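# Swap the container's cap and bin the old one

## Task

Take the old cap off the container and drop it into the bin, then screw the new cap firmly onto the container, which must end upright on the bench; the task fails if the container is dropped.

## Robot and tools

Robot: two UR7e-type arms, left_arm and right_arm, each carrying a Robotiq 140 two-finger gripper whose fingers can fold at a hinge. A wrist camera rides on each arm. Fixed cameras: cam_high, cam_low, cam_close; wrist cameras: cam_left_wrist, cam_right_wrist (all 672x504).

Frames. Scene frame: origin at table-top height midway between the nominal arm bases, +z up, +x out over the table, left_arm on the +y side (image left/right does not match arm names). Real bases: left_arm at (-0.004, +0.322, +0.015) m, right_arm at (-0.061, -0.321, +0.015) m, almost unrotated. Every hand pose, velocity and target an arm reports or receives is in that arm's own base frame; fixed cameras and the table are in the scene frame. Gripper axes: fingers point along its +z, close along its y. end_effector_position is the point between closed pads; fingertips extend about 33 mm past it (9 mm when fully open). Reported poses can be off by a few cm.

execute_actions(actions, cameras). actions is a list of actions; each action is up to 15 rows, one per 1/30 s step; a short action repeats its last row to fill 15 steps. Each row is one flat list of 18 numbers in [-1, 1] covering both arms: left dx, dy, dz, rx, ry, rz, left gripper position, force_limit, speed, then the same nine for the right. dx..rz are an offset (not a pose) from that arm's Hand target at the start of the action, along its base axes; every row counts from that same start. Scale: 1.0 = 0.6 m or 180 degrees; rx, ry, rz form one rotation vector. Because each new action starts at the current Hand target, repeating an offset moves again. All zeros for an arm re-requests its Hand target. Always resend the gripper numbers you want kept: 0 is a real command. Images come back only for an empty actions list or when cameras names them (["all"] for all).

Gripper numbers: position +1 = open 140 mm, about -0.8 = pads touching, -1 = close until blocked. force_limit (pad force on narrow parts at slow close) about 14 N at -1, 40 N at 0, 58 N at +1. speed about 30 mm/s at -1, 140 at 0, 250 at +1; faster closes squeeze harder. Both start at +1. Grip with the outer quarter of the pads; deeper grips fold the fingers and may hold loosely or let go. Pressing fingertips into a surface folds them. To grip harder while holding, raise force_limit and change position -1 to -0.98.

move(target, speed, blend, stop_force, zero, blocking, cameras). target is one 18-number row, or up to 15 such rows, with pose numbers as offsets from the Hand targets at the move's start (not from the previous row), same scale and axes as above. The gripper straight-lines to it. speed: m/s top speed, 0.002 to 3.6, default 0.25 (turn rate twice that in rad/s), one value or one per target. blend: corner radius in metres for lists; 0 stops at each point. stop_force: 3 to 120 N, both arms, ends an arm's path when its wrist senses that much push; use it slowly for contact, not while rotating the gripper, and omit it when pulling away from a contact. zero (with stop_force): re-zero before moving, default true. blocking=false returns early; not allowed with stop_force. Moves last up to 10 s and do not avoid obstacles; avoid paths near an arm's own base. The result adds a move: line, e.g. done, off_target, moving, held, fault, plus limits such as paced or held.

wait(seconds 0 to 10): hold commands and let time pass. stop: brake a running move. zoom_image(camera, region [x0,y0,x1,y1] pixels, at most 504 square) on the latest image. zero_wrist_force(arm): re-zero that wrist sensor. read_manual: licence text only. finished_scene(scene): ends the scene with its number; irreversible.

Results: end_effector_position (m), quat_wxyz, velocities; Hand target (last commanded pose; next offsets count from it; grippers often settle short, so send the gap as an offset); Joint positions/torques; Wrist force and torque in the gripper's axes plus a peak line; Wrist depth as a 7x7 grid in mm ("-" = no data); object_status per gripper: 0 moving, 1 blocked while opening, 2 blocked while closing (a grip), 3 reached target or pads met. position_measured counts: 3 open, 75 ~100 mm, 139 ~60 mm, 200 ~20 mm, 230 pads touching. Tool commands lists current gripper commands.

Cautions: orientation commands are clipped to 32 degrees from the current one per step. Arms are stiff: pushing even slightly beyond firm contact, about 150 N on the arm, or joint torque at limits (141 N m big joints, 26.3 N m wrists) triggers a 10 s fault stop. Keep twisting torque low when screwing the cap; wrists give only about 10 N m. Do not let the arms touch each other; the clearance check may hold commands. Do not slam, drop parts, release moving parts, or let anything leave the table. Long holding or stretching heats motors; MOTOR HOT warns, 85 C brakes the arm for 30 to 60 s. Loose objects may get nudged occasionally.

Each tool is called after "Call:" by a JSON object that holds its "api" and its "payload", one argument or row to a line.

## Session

Scene 1 is done. I'll start scene 2.

Call:
{"api": "execute_actions", "payload": {
  "actions": []
}}

Call:
{"api": "zoom_image", "payload": {
  "camera": "cam_close",
  "region": [160, 240, 560, 504]
}}

Call:
{"api": "zoom_image", "payload": {
  "camera": "cam_high",
  "region": [200, 140, 500, 340]
}}

Scene clock: 0.00 s.
left_arm: end_effector_position=(+0.5806, +0.1667, +0.3614) position_measured=3 object_status=3 end_effector_quat_wxyz=(-0.091, +0.565, -0.337, +0.747) | right_arm: end_effector_position=(+0.1842, +0.5082, +0.1405) position_measured=3 object_status=3 end_effector_quat_wxyz=(-0.574, +0.246, +0.781, -0.007)
Joint positions: left_arm=[0.448 -1.108 2.064 -4.304 -2.426 3.645] | right_arm=[0.526 -1.016 1.519 -0.991 -0.814 0.667]
Joint velocities: within noise
Joint torques (N m): no reading
Wrist force (N): no reading
Wrist torque (N m): no reading
Wrist force, peak (N): no reading
Wrist depth (mm): cam_left_wrist=[- - - - - - - / 2726 1788 - - - 2397 2057 / - - 2692 - 3207 3355 1817 / - 125 2660 2225 2536 152 127 / - 124 3207 2566 2345 690 108 / - - 4194 2370 677 545 452 / - 2908 2536 675 549 460 414] | cam_right_wrist=[- 1915 2141 228 208 217 530 / 2079 - - 578 233 243 419 / 2041 2426 544 495 270 268 348 / - 152 443 389 301 272 120 / - 380 359 326 297 272 104 / 342 328 305 281 259 241 225 / - 282 264 245 229 213 206]
Hand target: left_arm +0.5806, +0.1667, +0.3614; -0.091, +0.565, -0.337, +0.747 | right_arm +0.1842, +0.5082, +0.1405; -0.574, +0.246, +0.781, -0.007
Tool commands: left_gripper/position=+1.0 left_gripper/force_limit=+1.0 left_gripper/speed=+1.0 right_gripper/position=+1.0 right_gripper/force_limit=+1.0 right_gripper/speed=+1.0

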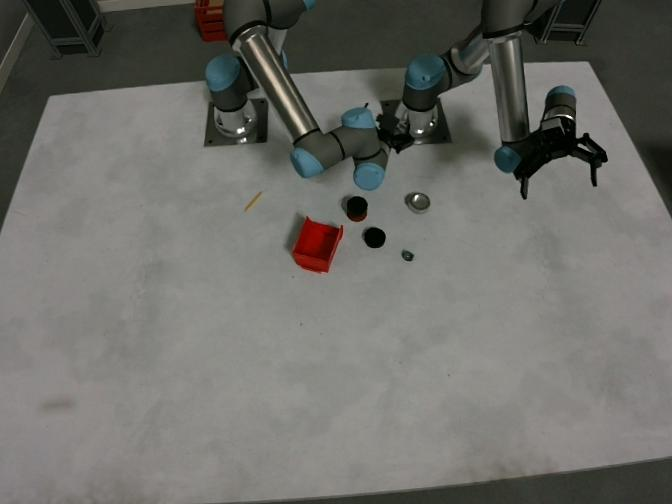

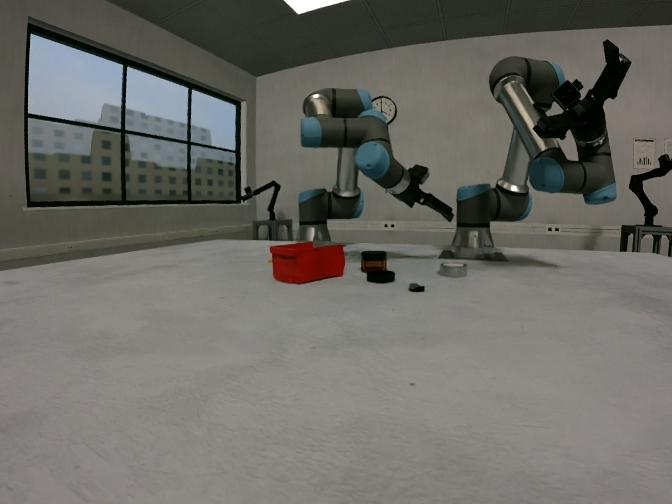

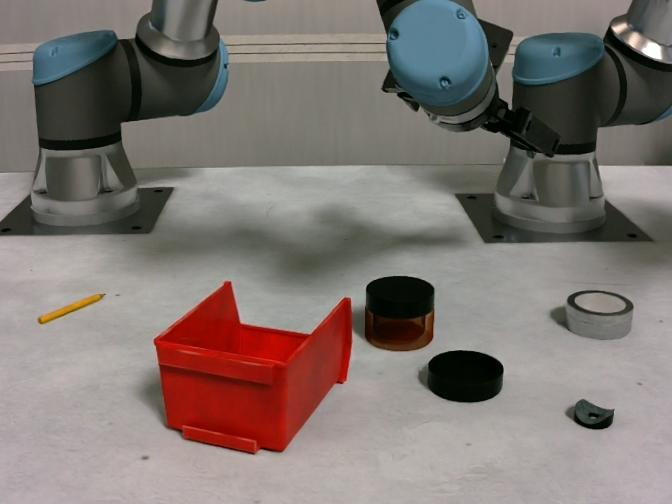

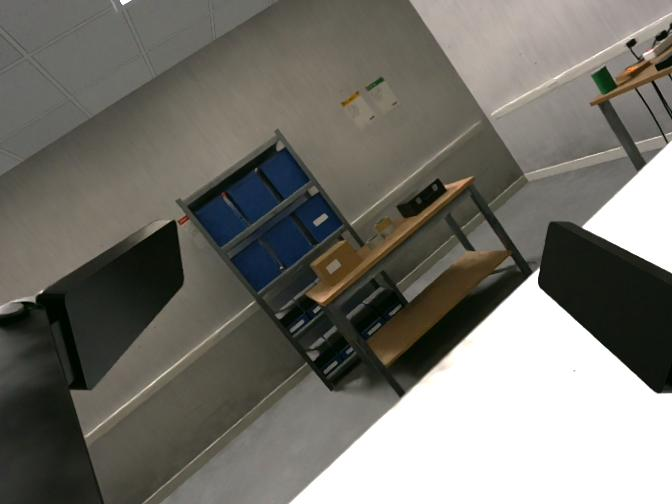

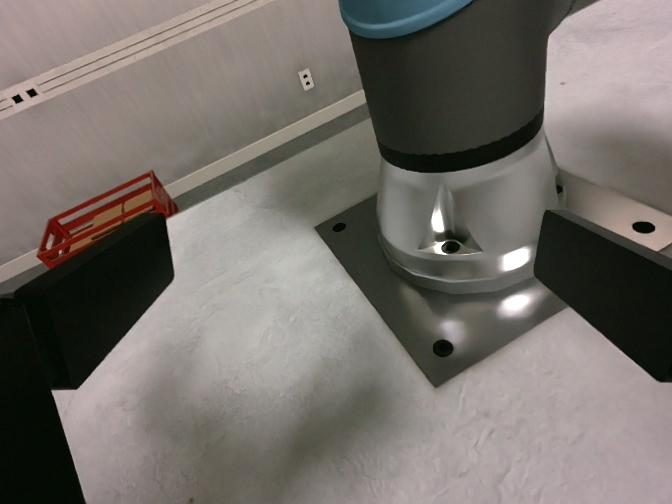

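Scaled by 1.260 from the camera's 672x504 image, which has a finer 960x720 frame.

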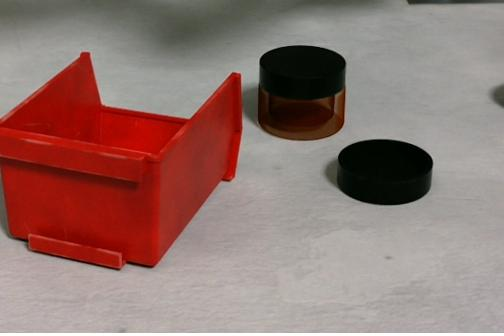

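Scaled by 1.680 from the camera's 672x504 image, which has a finer 960x720 frame.

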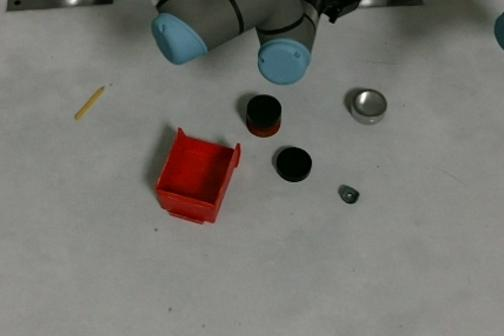

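Call:
{"api": "zoom_image", "payload": {
  "camera": "cam_close",
  "region": [400, 320, 540, 425]
}}

Call:
{"api": "zoom_image", "payload": {
  "camera": "cam_high",
  "region": [330, 180, 430, 255]
}}

Scaled by 3.600 from the camera's 672x504 image, which has a finer 960x720 frame.

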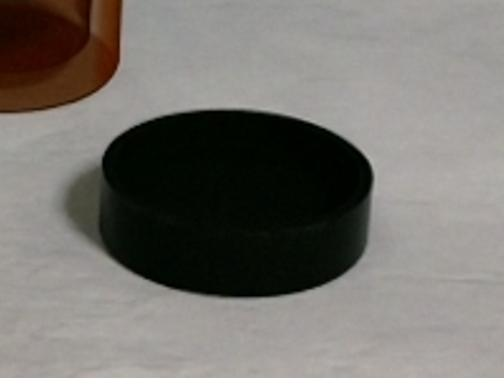

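Scaled by 5.040 from the camera's 672x504 image, which has a finer 960x720 frame.

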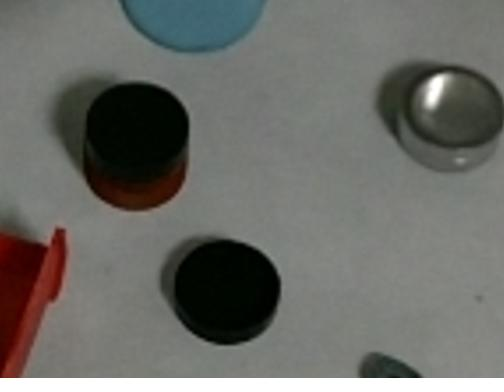

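Call:
{"api": "move", "payload": {
  "target": [-0.211,-0.6245,-0.1857,-0.1947,0.5513,0.3507,0.4,-1,0,0.5423,-0.5552,0.3242,-0.264,0.3263,-0.2652,1,1,1],
  "speed": 0.35,
  "cameras": ["all"]
}}

Scene clock: 172.03 s.
left_arm: end_effector_position=(+0.4540, -0.2079, +0.2500) position_measured=78 object_status=3 end_effector_quat_wxyz=(+0.000, +0.976, +0.216, +0.001) | right_arm: end_effector_position=(+0.5095, +0.1752, +0.3350) position_measured=3 object_status=3 end_effector_quat_wxyz=(+0.680, -0.680, -0.195, +0.195)
Joint positions: left_arm=[-0.7 -1.595 1.662 -1.639 -1.569 2.005] | right_arm=[-0.328 -0.858 0.984 -0.126 -0.887 1.57]
Joint torques (N m): left_arm=[-8.16 -17.43 -29.34 -4.65 -1.34 1.47] | right_arm=[-2.96 -53.41 -26.11 0.38 -2.26 0.53]
Wrist force (N): left_arm=[1.6 3.7 -0.8] | right_arm=[-3.3 -0.8 -2.1]
Wrist torque (N m): left_arm=[0.74 -0.33 0.05] | right_arm=[-0.12 0.62 -0.34]
Wrist force, peak (N): left_arm=[1.7 4.7 -0.4] | right_arm=[-3.3 -1.5 -3.7]
Wrist depth (mm): cam_left_wrist=[350 348 349 349 349 346 346 / 370 370 370 368 368 362 360 / 393 387 392 390 385 378 368 / 419 408 408 406 414 142 412 / - 78 445 444 444 112 78 / - - 478 475 480 - - / - - 524 519 517 - -] | cam_right_wrist=[314 337 298 - 1060 738 494 / 382 381 735 756 753 735 494 / 374 391 766 3211 740 730 496 / - 141 4456 4043 1076 142 120 / - - - 3359 3765 797 104 / - - - 2799 3211 698 550 / - 2991 - - 449 620 -]
Hand target: left_arm +0.4540, -0.2080, +0.2500; +0.000, +0.976, +0.216, +0.001 | right_arm +0.5095, +0.1751, +0.3351; +0.680, -0.680, -0.195, +0.195
Off the commanded pose: left_arm 0.000 m, 0 deg | right_arm 0.000 m, 0 deg.
move: done

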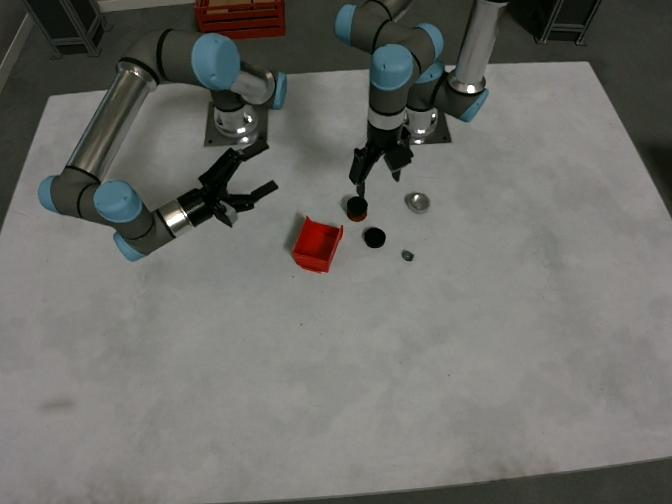

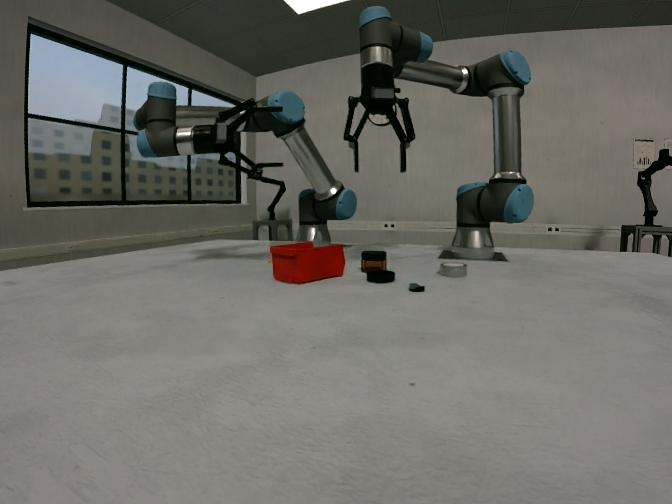

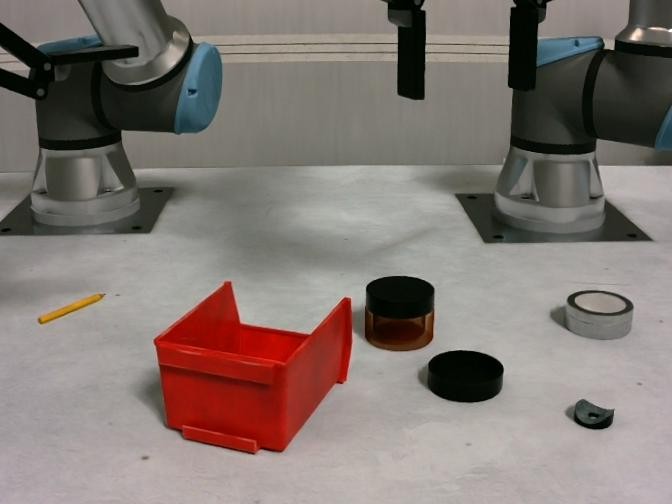

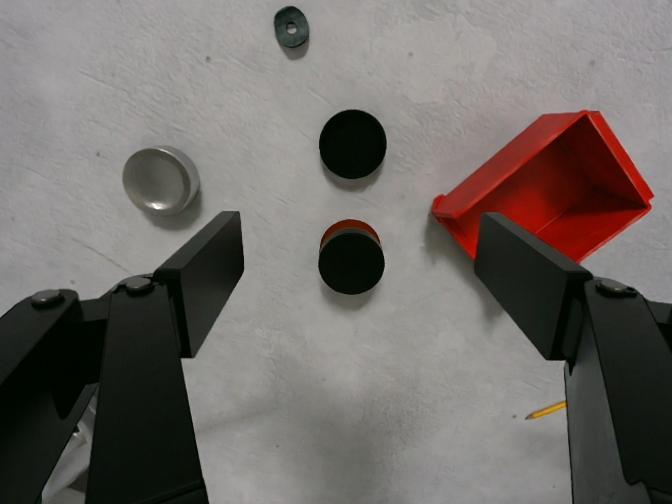

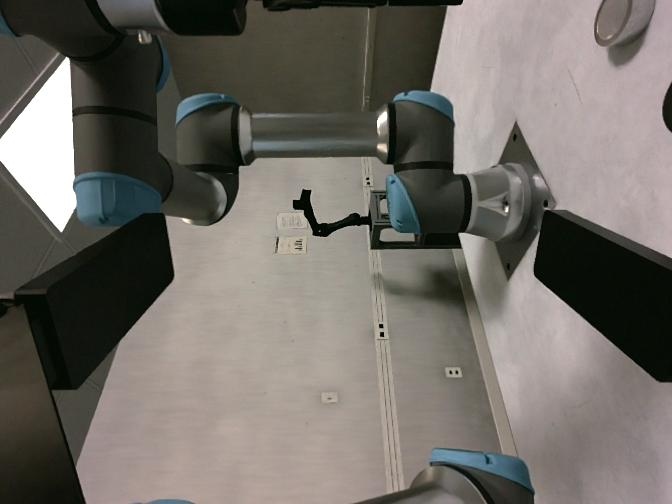

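Call:
{"api": "zoom_image", "payload": {
  "camera": "cam_left_wrist",
  "region": [270, 90, 438, 216]
}}

Call:
{"api": "zoom_image", "payload": {
  "camera": "cam_left_wrist",
  "region": [100, 120, 240, 225]
}}

Scaled by 3.000 from the camera's 672x504 image, which has a finer 960x720 frame.

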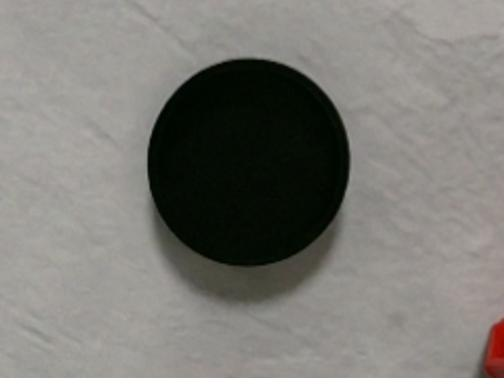

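Scaled by 3.600 from the camera's 672x504 image, which has a finer 960x720 frame.

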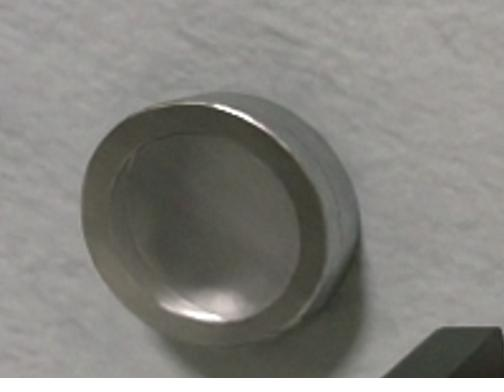

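Call:
{"api": "move", "payload": {
  "target": [0.0395,0.0057,-0.25,0,0,0,0.3,-1,0,0,0,0,0,0,0,1,1,1],
  "speed": 0.25,
  "cameras": ["cam_left_wrist","cam_close"]
}}

Call:
{"api": "zoom_image", "payload": {
  "camera": "cam_left_wrist",
  "region": [210, 100, 490, 310]
}}

Scene clock: 190.77 s.
left_arm: end_effector_position=(+0.4777, -0.2045, +0.1001) position_measured=91 object_status=3 end_effector_quat_wxyz=(+0.000, +0.976, +0.216, +0.001) | right_arm: end_effector_position=(+0.5095, +0.1751, +0.3351) position_measured=3 object_status=3 end_effector_quat_wxyz=(+0.680, -0.680, -0.195, +0.195)
Joint positions: left_arm=[-0.665 -1.452 1.91 -2.029 -1.57 2.041] | right_arm=[-0.328 -0.858 0.984 -0.125 -0.887 1.57]
Joint torques (N m): left_arm=[-8.36 -19.79 -18.63 -5.4 -0.64 -3.2] | right_arm=[-6.84 -54 -26.38 3.23 -1.95 1.2]
Wrist force (N): left_arm=[1.6 3.8 -1.0] | right_arm=[-3.0 -1.1 -2.0]
Wrist torque (N m): left_arm=[0.74 -0.33 0.03] | right_arm=[-0.19 0.56 -0.34]
Wrist force, peak (N): left_arm=[1.3 3.3 -3.8] | right_arm=[-3.4 -1.0 -2.3]
Wrist depth (mm): cam_left_wrist=[219 219 216 218 218 217 217 / 232 232 231 231 230 230 229 / 246 246 245 238 244 244 232 / - 256 146 267 260 209 203 / - 78 281 275 277 112 87 / - - 300 237 299 - - / - - 326 324 325 - -] | cam_right_wrist=[- - 349 4456 1143 783 490 / - 693 359 738 753 730 495 / 2599 676 366 761 748 728 497 / - 141 2348 - 2873 141 120 / - - 3211 5459 2631 809 104 / - 2764 3164 - 2696 740 553 / - 3359 3033 - 443 658 -]
Hand target: left_arm +0.4777, -0.2046, +0.1000; +0.000, +0.976, +0.216, +0.001 | right_arm +0.5095, +0.1751, +0.3351; +0.680, -0.680, -0.195, +0.195
Off the commanded pose: left_arm 0.000 m, 0 deg | right_arm 0.000 m, 0 deg.
move: done
Images, in order (width x height): cam_close 672x504, cam_left_wrist 672x504.

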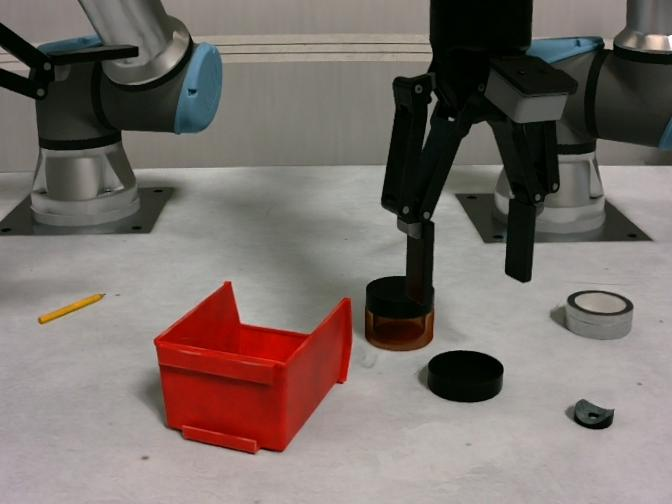

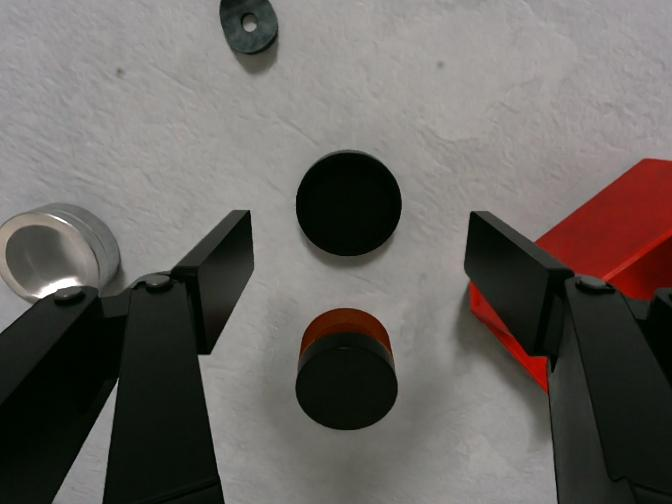

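Scaled by 1.800 from the camera's 672x504 image, which has a finer 960x720 frame.

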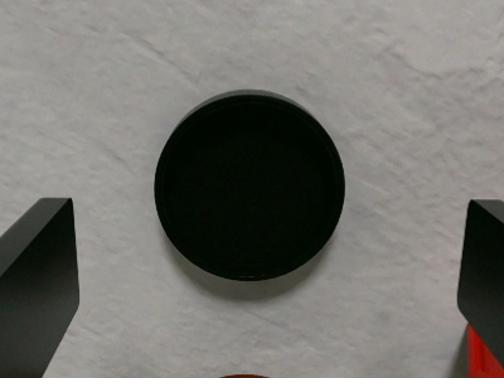

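Call:
{"api": "move", "payload": {
  "target": [
    [-0.0015,0.0033,-0.13,0,0,0,0.3,-1,-1,0,0,0,0,0,0,1,1,1],
    [-0.0015,0.0033,-0.13,0,0,0,-1,-1,-1,0,0,0,0,0,0,1,1,1]
  ],
  "speed": 0.15,
  "cameras": ["cam_left_wrist","cam_close"]
}}

Call:
{"api": "zoom_image", "payload": {
  "camera": "cam_close",
  "region": [390, 250, 590, 420]
}}

Scene clock: 205.23 s.
left_arm: end_effector_position=(+0.4768, -0.2026, +0.0220) position_measured=136 object_status=2 end_effector_quat_wxyz=(+0.000, +0.976, +0.216, +0.001) | right_arm: end_effector_position=(+0.5095, +0.1751, +0.3351) position_measured=3 object_status=3 end_effector_quat_wxyz=(+0.680, -0.680, -0.195, +0.195)
Joint positions: left_arm=[-0.663 -1.349 2.02 -2.243 -1.57 2.043] | right_arm=[-0.328 -0.858 0.984 -0.125 -0.887 1.57]
Joint torques (N m): left_arm=[-2.1 -22 -14.3 -5.3 1.14 -0.33] | right_arm=[-6.84 -54.03 -19.91 2.14 -1.45 1.26]
Wrist force (N): left_arm=[-0.2 0.5 -11.0] | right_arm=[-3.1 -0.7 -1.7]
Wrist torque (N m): left_arm=[0.83 -0.32 0.04] | right_arm=[-0.11 0.59 -0.34]
Wrist force, peak (N): left_arm=[-0.2 0.5 -11.0] | right_arm=[-3.4 -0.9 -2.2]
Wrist depth (mm): cam_left_wrist=[150 151 150 149 149 149 149 / 161 159 159 159 158 158 157 / 169 169 168 165 166 169 169 / 181 180 154 174 161 176 176 / - 93 91 192 191 - 91 / - 78 - 207 206 - 77 / - - - 163 215 - -] | cam_right_wrist=[2162 3412 - 353 1193 687 492 / - 664 658 360 1076 735 494 / - 664 515 373 730 687 495 / - 132 - - 1016 142 120 / - 3970 - - 3033 794 104 / - - 2764 3259 2663 750 550 / - - 2323 - 458 613 -]
Hand target: left_arm +0.4768, -0.2026, +0.0220; +0.000, +0.976, +0.216, +0.001 | right_arm +0.5095, +0.1751, +0.3351; +0.680, -0.680, -0.195, +0.195
Off the commanded pose: left_arm 0.000 m, 0 deg | right_arm 0.000 m, 0 deg.
move: done
Images, in order (width x height): cam_close 672x504, cam_left_wrist 672x504.

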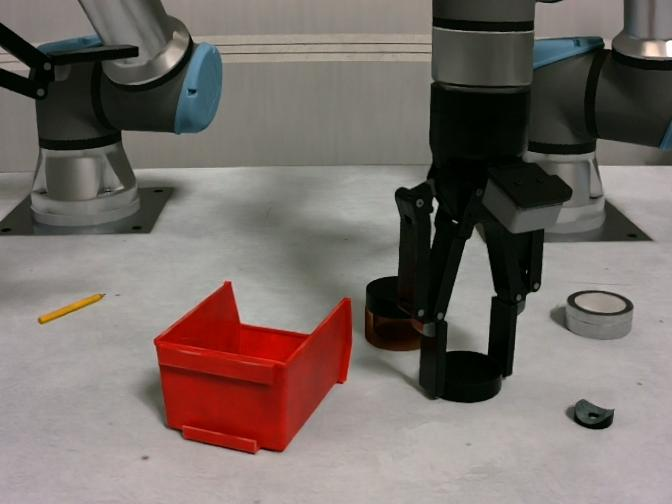

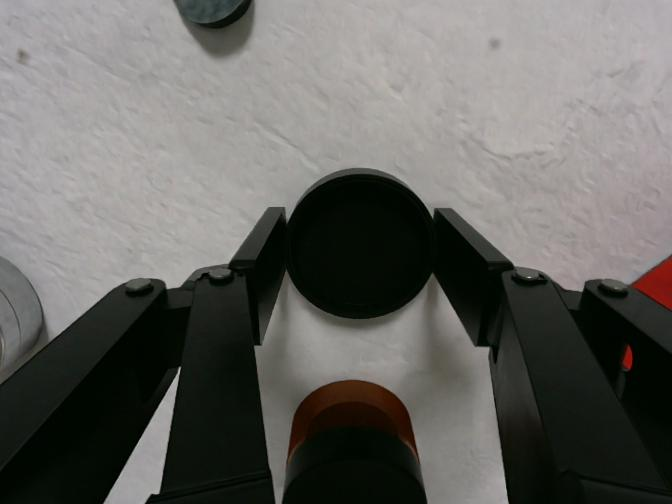

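Scaled by 2.520 from the camera's 672x504 image, which has a finer 960x720 frame.

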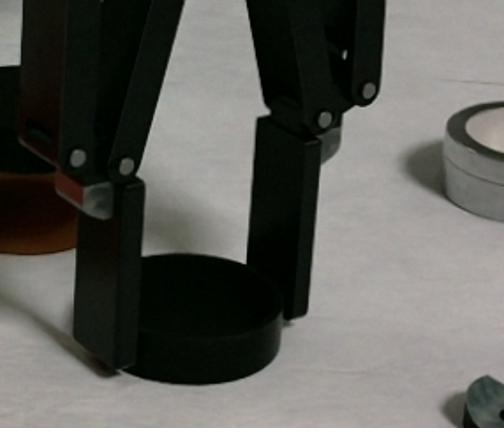

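Call:
{"api": "move", "payload": {
  "target": [
    [0,0,0.15,0,0,0,-1,-1,-1,0,0,0,0,0,0,1,1,1],
    [-0.0765,0.0692,0.3383,-0.1524,-0.515,-0.3559,-1,-1,-1,0,0,0,0,0,0,1,1,1]
  ],
  "speed": [0.15,0.4],
  "blend": [0.03,0],
  "cameras": ["cam_left_wrist","cam_close","cam_right_wrist"]
}}

Scene clock: 252.03 s.
left_arm: end_effector_position=(+0.4309, -0.1611, +0.2249) position_measured=136 object_status=2 end_effector_quat_wxyz=(+0.343, +0.619, -0.342, +0.619) | right_arm: end_effector_position=(+0.5095, +0.1751, +0.3351) position_measured=3 object_status=3 end_effector_quat_wxyz=(+0.680, -0.680, -0.195, +0.195)
Joint positions: left_arm=[-0.118 -0.986 2.513 -4.669 -2.464 3.141] | right_arm=[-0.328 -0.858 0.984 -0.125 -0.887 1.57]
Joint torques (N m): left_arm=[4.37 -20.17 -10.78 -2.47 -1.58 2.5] | right_arm=[-6.69 -54.93 -14.37 0.55 -0.93 1.18]
Wrist force (N): left_arm=[2.4 1.0 0.2] | right_arm=[-3.3 -0.9 -1.9]
Wrist torque (N m): left_arm=[0.08 -0.46 0.01] | right_arm=[-0.15 0.62 -0.34]
Wrist force, peak (N): left_arm=[-0.1 0.4 -11.3] | right_arm=[-3.3 -1.1 -2.3]
Wrist depth (mm): cam_left_wrist=[2370 - - 2397 500 602 - / - - - - 484 - - / 1896 - 1896 167 1154 2001 1880 / 2507 2019 126 174 161 826 742 / - 92 91 182 447 - 91 / - 78 418 398 393 - 77 / - - - 335 334 - -] | cam_right_wrist=[- - 603 - 495 648 492 / - - 557 557 563 640 492 / - - - 4281 758 733 494 / - 132 - 3308 1055 142 120 / - - - 3639 2426 797 104 / - - - - 2799 743 553 / - - - - 460 658 -]
Hand target: left_arm +0.4309, -0.1611, +0.2250; +0.343, +0.618, -0.342, +0.619 | right_arm +0.5095, +0.1751, +0.3351; +0.680, -0.680, -0.195, +0.195
Off the commanded pose: left_arm 0.000 m, 0 deg | right_arm 0.000 m, 0 deg.
move: done
Images, in order (width x height): cam_close 672x504, cam_left_wrist 672x504, cam_right_wrist 672x504.

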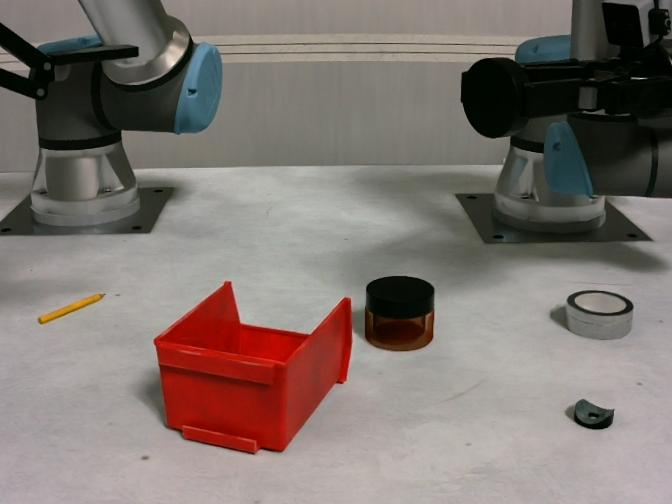

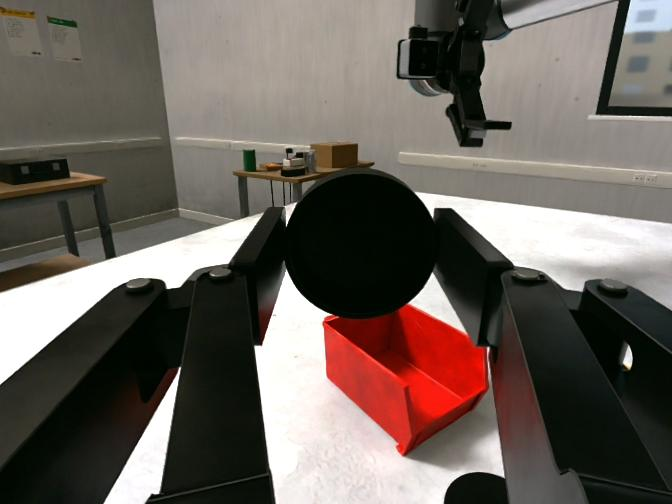

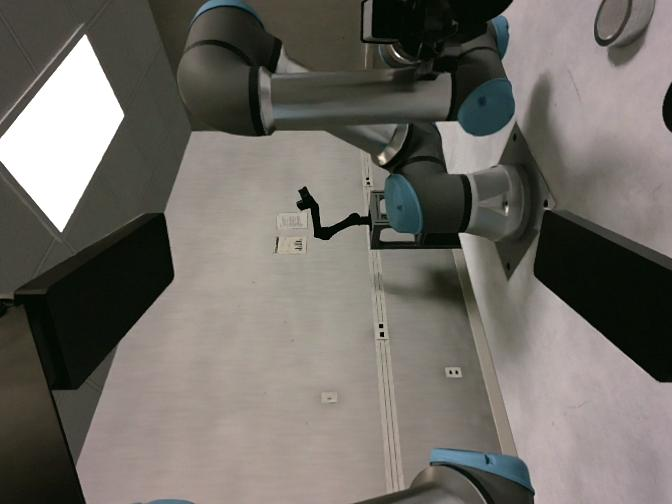

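Call:
{"api": "move", "payload": {
  "target": [0,0,0,0,0,0,-1,-1,-1,0.1097,0.2792,-0.1885,0,0,0,0.4,1,1],
  "speed": 0.35,
  "cameras": ["cam_left_wrist","cam_close","cam_right_wrist"]
}}

Scene clock: 261.20 s.
left_arm: end_effector_position=(+0.4309, -0.1611, +0.2250) position_measured=136 object_status=2 end_effector_quat_wxyz=(+0.343, +0.618, -0.342, +0.619) | right_arm: end_effector_position=(+0.5753, +0.3425, +0.2220) position_measured=78 object_status=3 end_effector_quat_wxyz=(+0.680, -0.680, -0.195, +0.195)
Joint positions: left_arm=[-0.118 -0.986 2.513 -4.669 -2.464 3.141] | right_arm=[-0.074 -0.607 0.82 -0.213 -0.633 1.57]
Joint torques (N m): left_arm=[7.91 -24.37 -8.75 -2.04 -1.39 2.08] | right_arm=[6.59 -49.56 -27.31 -0.73 1.6 -1.85]
Wrist force (N): left_arm=[2.4 1.0 0.1] | right_arm=[-3.2 -1.0 -1.9]
Wrist torque (N m): left_arm=[0.09 -0.47 0.01] | right_arm=[-0.22 0.60 -0.34]
Wrist force, peak (N): left_arm=[2.7 0.8 0.1] | right_arm=[-5.8 -2.7 -4.0]
Wrist depth (mm): cam_left_wrist=[3072 2796 - 533 568 492 437 / 2947 3304 - 377 591 1947 - / 1880 2692 1965 396 1355 2077 2057 / 2019 901 125 174 160 829 826 / - 92 91 405 - - 92 / - 78 416 399 - - 77 / - - - 334 336 - -] | cam_right_wrist=[- - - - 863 453 336 / 2696 585 6422 446 758 534 339 / 2162 517 513 272 546 544 369 / 2453 109 504 700 495 130 324 / - - - 707 702 118 - / - - - 2298 891 - - / - - - - 812 - -]
Hand target: left_arm +0.4309, -0.1611, +0.2250; +0.343, +0.618, -0.342, +0.619 | right_arm +0.5754, +0.3426, +0.2220; +0.680, -0.680, -0.195, +0.195
Off the commanded pose: left_arm 0.000 m, 0 deg | right_arm 0.000 m, 0 deg.
move: done
Images, in order (width x height): cam_close 672x504, cam_left_wrist 672x504, cam_right_wrist 672x504.

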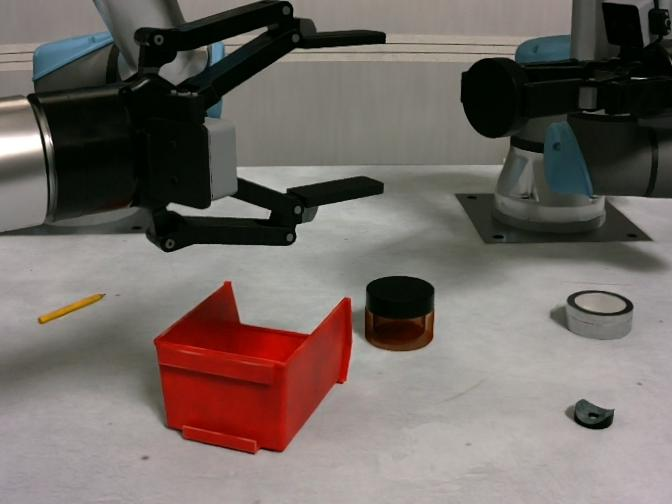

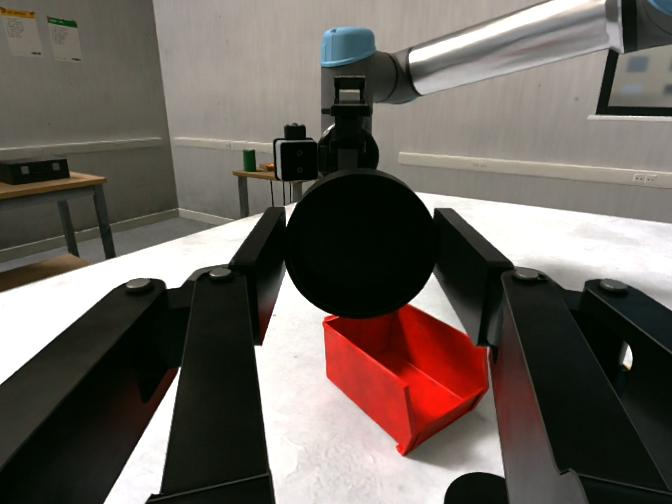

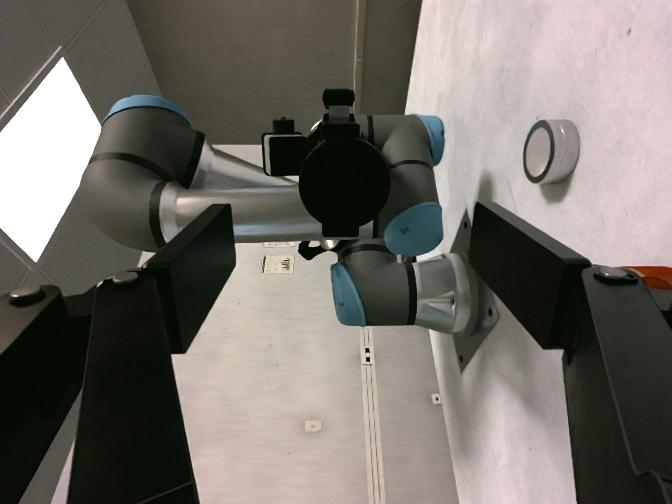

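Call:
{"api": "move", "payload": {
  "target": [0,0,0,0,0,0,-1,-1,-1,-0.0795,0.1272,0.0015,0,0,0,0.4,1,1],
  "speed": 0.2,
  "cameras": ["cam_left_wrist","cam_close","cam_right_wrist"]
}}

Scene clock: 272.60 s.
left_arm: end_effector_position=(+0.4309, -0.1611, +0.2250) position_measured=136 object_status=2 end_effector_quat_wxyz=(+0.343, +0.618, -0.342, +0.619) | right_arm: end_effector_position=(+0.5277, +0.4189, +0.2229) position_measured=78 object_status=3 end_effector_quat_wxyz=(+0.680, -0.680, -0.195, +0.195)
Joint positions: left_arm=[-0.118 -0.986 2.513 -4.669 -2.464 3.141] | right_arm=[0.031 -0.708 1.01 -0.301 -0.527 1.57]
Joint torques (N m): left_arm=[7.45 -31.15 -2.74 0.47 -1.13 2.86] | right_arm=[4.77 -52.86 -13.4 2.82 -0.64 -0.31]
Wrist force (N): left_arm=[2.4 0.9 0.1] | right_arm=[-3.1 -1.0 -2.0]
Wrist torque (N m): left_arm=[0.07 -0.47 0.01] | right_arm=[-0.21 0.59 -0.46]
Wrist force, peak (N): left_arm=[2.6 1.2 0.1] | right_arm=[-3.2 -0.8 -4.7]
Wrist depth (mm): cam_left_wrist=[2423 - 2596 439 493 447 411 / - 3116 3355 256 - - - / 1817 3304 3355 307 1136 1107 - / 2423 814 125 174 161 829 832 / - 92 91 412 178 - 91 / - 78 418 400 - - 77 / - - - 336 335 - -] | cam_right_wrist=[- - - 3308 866 498 337 / 480 516 - 240 702 504 339 / 434 482 430 180 460 501 315 / 425 109 417 188 401 130 324 / - - 3701 601 607 119 - / - - - - 785 - - / - - - - - - -]
Hand target: left_arm +0.4309, -0.1611, +0.2250; +0.343, +0.618, -0.342, +0.619 | right_arm +0.5277, +0.4190, +0.2229; +0.680, -0.680, -0.195, +0.195
Off the commanded pose: left_arm 0.000 m, 0 deg | right_arm 0.000 m, 0 deg.
move: done
Images, in order (width x height): cam_close 672x504, cam_left_wrist 672x504, cam_right_wrist 672x504.

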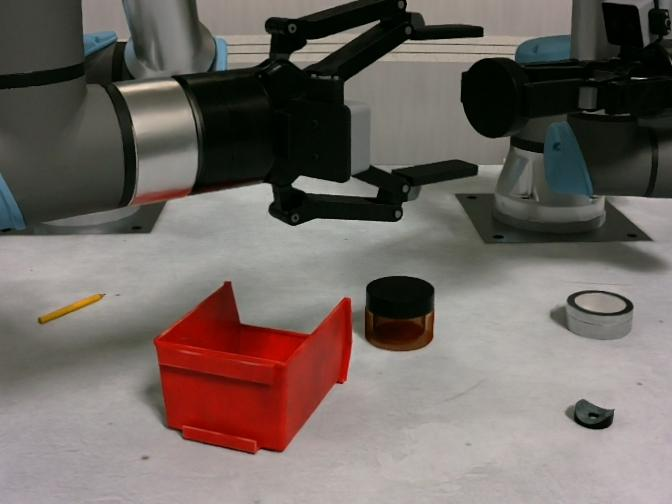

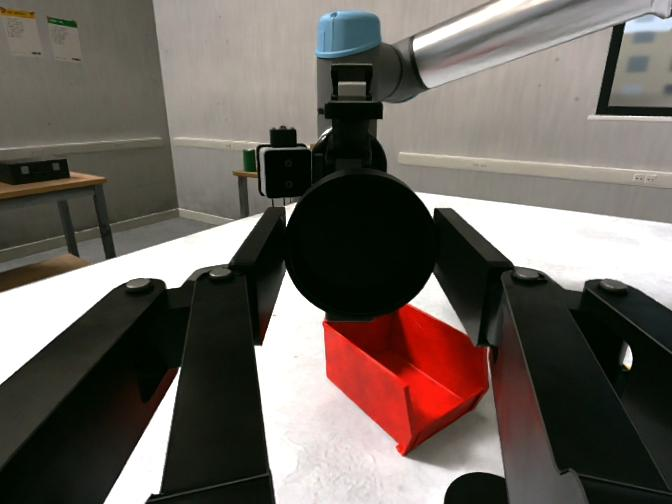

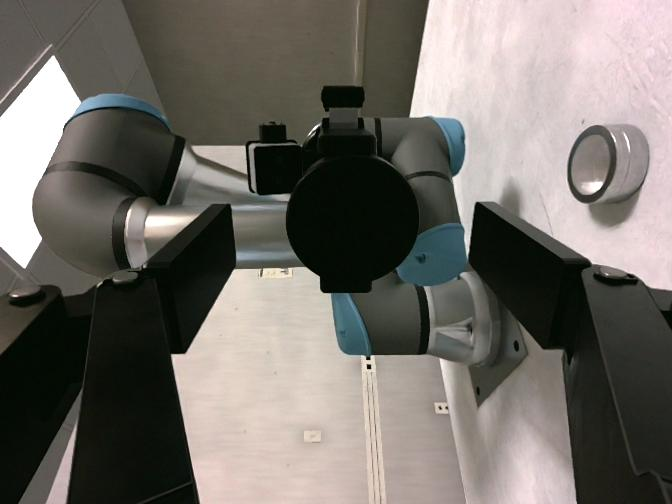

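Call:
{"api": "move", "payload": {
  "target": [
    [0,0,0,0,0,0,-1,-1,-1,-0.0265,0.0424,0,0,0,0,0.4,1,1],
    [0,0,0,0,0,0,-1,-1,-1,-0.0265,0.0424,0,0,0,0,-1,-1,-1]
  ],
  "speed": 0.1,
  "cameras": ["cam_left_wrist","cam_close","cam_right_wrist"]
}}

Scene clock: 281.63 s.
left_arm: end_effector_position=(+0.4309, -0.1611, +0.2250) position_measured=136 object_status=2 end_effector_quat_wxyz=(+0.343, +0.618, -0.343, +0.619) | right_arm: end_effector_position=(+0.5118, +0.4444, +0.2228) position_measured=136 object_status=0 end_effector_quat_wxyz=(+0.680, -0.680, -0.195, +0.195)
Joint positions: left_arm=[-0.118 -0.986 2.513 -4.669 -2.464 3.141] | right_arm=[0.069 -0.733 1.057 -0.322 -0.489 1.57]
Joint torques (N m): left_arm=[4.47 -20.62 1.55 0.46 -0.6 2.66] | right_arm=[-1.1 -60.5 -28.34 2.93 -0.56 0.65]
Wrist force (N): left_arm=[23.5 -0.8 -5.1] | right_arm=[-5.1 19.5 -7.3]
Wrist torque (N m): left_arm=[0.15 -0.31 0.08] | right_arm=[-0.65 0.60 -0.44]
Wrist force, peak (N): left_arm=[23.9 -0.8 -5.0] | right_arm=[-5.4 19.5 -7.7]
Wrist depth (mm): cam_left_wrist=[- - 2796 409 465 428 402 / - - 2796 213 2345 - - / 1896 - 332 152 1298 2159 - / 2159 811 125 173 159 826 832 / - 92 90 177 - - 92 / - 78 418 400 411 - 77 / - - - 336 337 - -] | cam_right_wrist=[2453 - - 3639 850 502 339 / 452 468 - 212 689 502 338 / 409 474 336 150 433 504 - / 386 390 114 156 157 442 324 / - - - 572 576 - 92 / - - - 2991 - - - / - - - - - - -]
Hand target: left_arm +0.4309, -0.1611, +0.2250; +0.343, +0.618, -0.342, +0.619 | right_arm +0.5118, +0.4444, +0.2229; +0.680, -0.680, -0.195, +0.195
Off the commanded pose: left_arm 0.000 m, 0 deg | right_arm 0.000 m, 0 deg.
move: done
Images, in order (width x height): cam_close 672x504, cam_left_wrist 672x504, cam_right_wrist 672x504.

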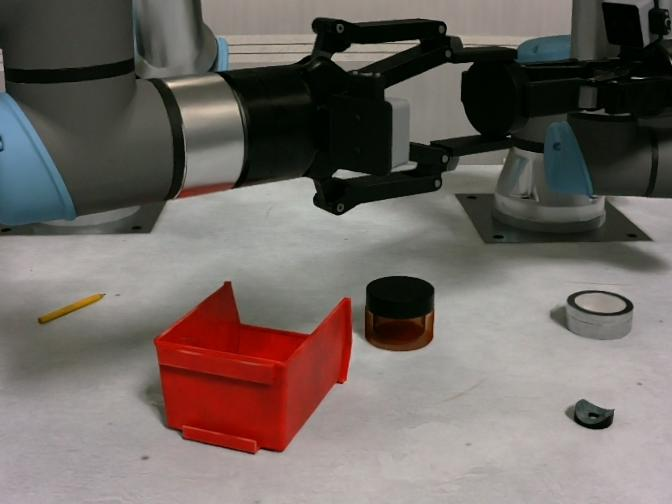

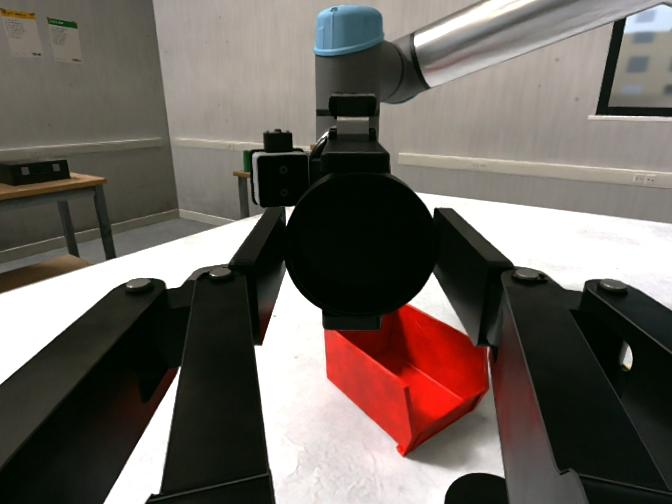

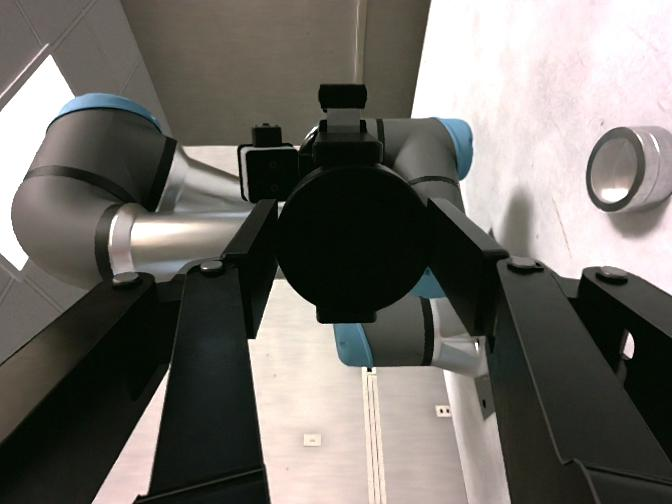

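Call:
{"api": "move", "payload": {
  "target": [0,0,0,0,0,0,-1,-1,-1,0,0,-0.0025,0,0,0,-1,-1,-1],
  "speed": 0.05
}}

Call:
{"api": "wait", "payload": {
  "seconds": 0.3
}}

Scene clock: 286.40 s.
left_arm: end_effector_position=(+0.4309, -0.1611, +0.2249) position_measured=136 object_status=2 end_effector_quat_wxyz=(+0.343, +0.618, -0.342, +0.619) | right_arm: end_effector_position=(+0.5118, +0.4444, +0.2214) position_measured=136 object_status=2 end_effector_quat_wxyz=(+0.680, -0.680, -0.195, +0.195)
Joint positions: left_arm=[-0.118 -0.986 2.513 -4.669 -2.464 3.141] | right_arm=[0.069 -0.732 1.058 -0.325 -0.489 1.57]
Joint torques (N m): left_arm=[-3.93 -28.78 -0.58 -0.28 -0.38 0.68] | right_arm=[9.07 -40.8 -11.11 -1.86 1.34 0.28]
Wrist force (N): left_arm=[-6.9 1.2 -12.8] | right_arm=[-2.8 -9.9 -15.2]
Wrist torque (N m): left_arm=[0.09 -0.58 0.17] | right_arm=[-0.01 0.59 -0.28]
Wrist force, peak (N): left_arm=[24.7 -0.9 -5.3] | right_arm=[-5.2 20.4 -7.6]
Wrist depth (mm): cam_left_wrist=[2796 - - 408 471 431 393 / 2692 - 2660 215 589 - - / 1896 - 3072 154 2181 2038 1514 / 2038 802 125 174 157 832 829 / - 92 91 181 169 - 91 / - 78 416 399 - - 77 / - - - 336 334 - -] | cam_right_wrist=[- - - - 750 498 336 / - 460 - 211 693 500 337 / 408 476 519 151 428 472 - / 386 391 114 156 157 439 323 / - - - 582 578 - 92 / - - - 2599 - - - / - - - 2569 - - -]
Hand target: left_arm +0.4309, -0.1611, +0.2250; +0.343, +0.618, -0.342, +0.619 | right_arm +0.5118, +0.4444, +0.2214; +0.680, -0.680, -0.195, +0.195
Off the commanded pose: left_arm 0.000 m, 0 deg | right_arm 0.000 m, 0 deg.
move: done

Scene clock: 286.70 s.
left_arm: end_effector_position=(+0.4309, -0.1611, +0.2249) position_measured=136 object_status=2 end_effector_quat_wxyz=(+0.343, +0.618, -0.342, +0.619) | right_arm: end_effector_position=(+0.5118, +0.4444, +0.2214) position_measured=136 object_status=2 end_effector_quat_wxyz=(+0.680, -0.680, -0.195, +0.195)
Joint positions: left_arm=[-0.118 -0.986 2.513 -4.669 -2.464 3.141] | right_arm=[0.069 -0.732 1.058 -0.325 -0.489 1.57]
Joint torques (N m): left_arm=[-4.57 -35.87 -2.36 -1.2 -0.24 0.53] | right_arm=[9.59 -40.98 -10.62 -1.85 0.48 0.25]
Wrist force (N): left_arm=[-7.6 1.2 -12.9] | right_arm=[-2.9 -10.9 -15.3]
Wrist torque (N m): left_arm=[0.07 -0.60 0.16] | right_arm=[-0.02 0.61 -0.28]
Wrist force, peak (N): left_arm=[-8.1 1.3 -13.0] | right_arm=[-2.9 -10.9 -15.3]
Wrist depth (mm): cam_left_wrist=[2478 - - 408 472 431 387 / - - 3255 286 500 - - / 1880 - 331 154 1148 1864 2001 / 2019 894 125 174 160 832 829 / - 93 91 182 - - 92 / - 78 416 399 372 - 77 / - - - 335 336 - -] | cam_right_wrist=[2373 4962 3765 - 870 496 335 / 468 491 - 212 693 498 337 / 407 473 335 150 436 498 - / 387 390 114 156 157 442 324 / - - - 573 576 - 92 / - - - - - - - / - - - 2348 - - -]
Hand target: left_arm +0.4309, -0.1611, +0.2250; +0.343, +0.618, -0.342, +0.619 | right_arm +0.5118, +0.4444, +0.2214; +0.680, -0.680, -0.195, +0.195
Tool commands: left_gripper/position=-1.0 left_gripper/force_limit=-1.0 left_gripper/speed=-1.0 right_gripper/position=-1.0 right_gripper/force_limit=-1.0 right_gripper/speed=-1.0
Off the commanded pose: left_arm 0.000 m, 0 deg | right_arm 0.000 m, 0 deg.
wait: 0.30 s; at rest by 0.17 s

Call:
{"api": "move", "payload": {
  "target": [
    [0,0,0,0,0,0,1,1,-0.5,0,0,0,0,0,0,-1,-1,-1],
    [0,0,0,0,0,0,1,1,-0.5,0.106,-0.1696,0,0,0,0,-1,-1,-1]
  ],
  "speed": 0.15,
  "cameras": ["cam_left_wrist","cam_close","cam_right_wrist"]
}}

Scene clock: 293.80 s.
left_arm: end_effector_position=(+0.4309, -0.1611, +0.2250) position_measured=3 object_status=3 end_effector_quat_wxyz=(+0.343, +0.618, -0.342, +0.619) | right_arm: end_effector_position=(+0.5753, +0.3427, +0.2213) position_measured=136 object_status=2 end_effector_quat_wxyz=(+0.680, -0.680, -0.195, +0.195)
Joint positions: left_arm=[-0.118 -0.986 2.513 -4.669 -2.464 3.141] | right_arm=[-0.074 -0.606 0.821 -0.214 -0.633 1.57]
Joint torques (N m): left_arm=[-4.26 -18.97 3.33 0.86 0.23 -2.63] | right_arm=[-4.34 -53.49 -27.15 -0.14 1.01 -1.77]
Wrist force (N): left_arm=[2.5 1.0 -0.1] | right_arm=[-2.8 -0.4 -1.6]
Wrist torque (N m): left_arm=[0.08 -0.38 0.01] | right_arm=[-0.16 0.52 -0.42]
Wrist force, peak (N): left_arm=[-8.8 1.3 -12.8] | right_arm=[-2.8 -11.4 -15.6]
Wrist depth (mm): cam_left_wrist=[- 2947 2761 497 580 491 441 / - - 2138 528 582 2370 - / 1848 3072 - 285 1363 2225 1965 / - 133 820 747 826 153 127 / - 488 556 604 606 522 108 / - 415 419 394 405 423 381 / - 333 334 336 336 336 334] | cam_right_wrist=[- - - 3033 870 500 336 / - 592 - 391 718 533 336 / - 517 598 151 693 498 337 / 2399 507 114 156 141 440 322 / - - 3119 167 141 - 92 / - - - - - - - / - - - - - - -]
Hand target: left_arm +0.4309, -0.1611, +0.2250; +0.343, +0.618, -0.342, +0.619 | right_arm +0.5754, +0.3426, +0.2214; +0.680, -0.680, -0.195, +0.195
Off the commanded pose: left_arm 0.000 m, 0 deg | right_arm 0.000 m, 0 deg.
move: done
Images, in order (width x height): cam_close 672x504, cam_left_wrist 672x504, cam_right_wrist 672x504.

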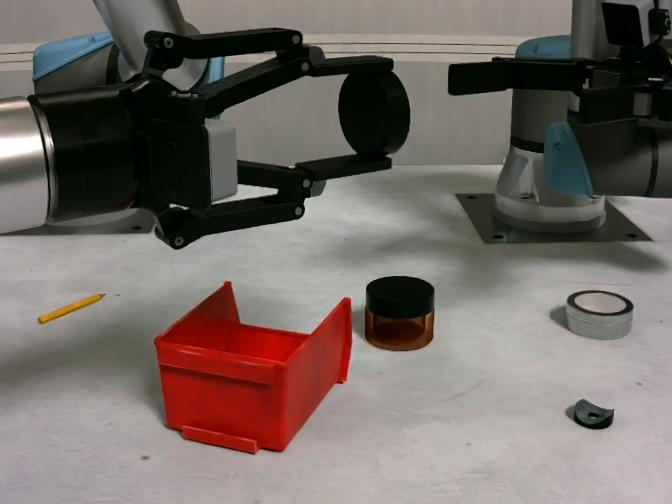

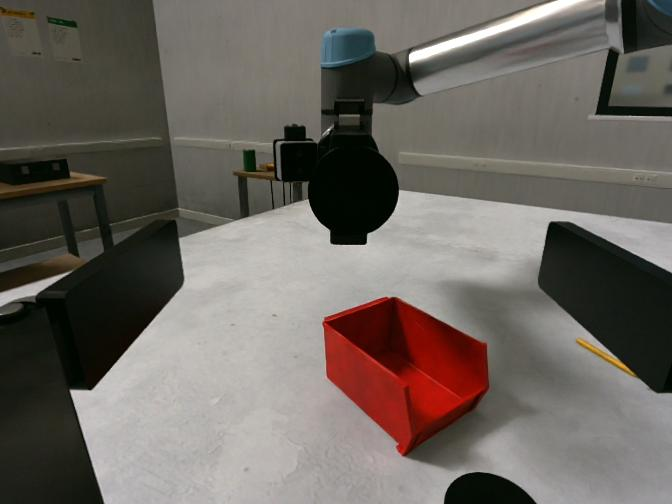

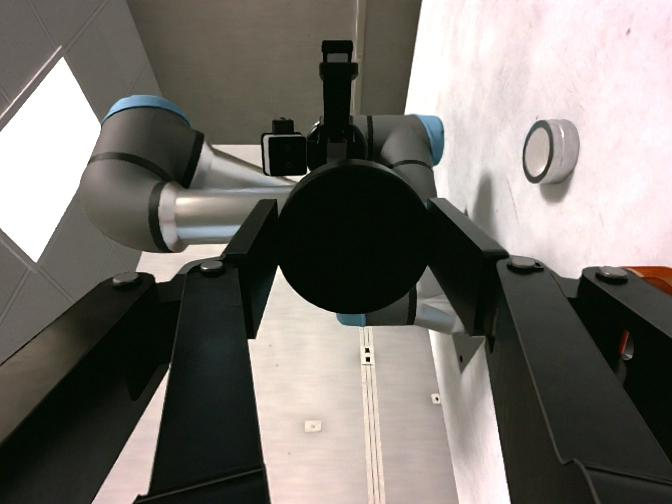

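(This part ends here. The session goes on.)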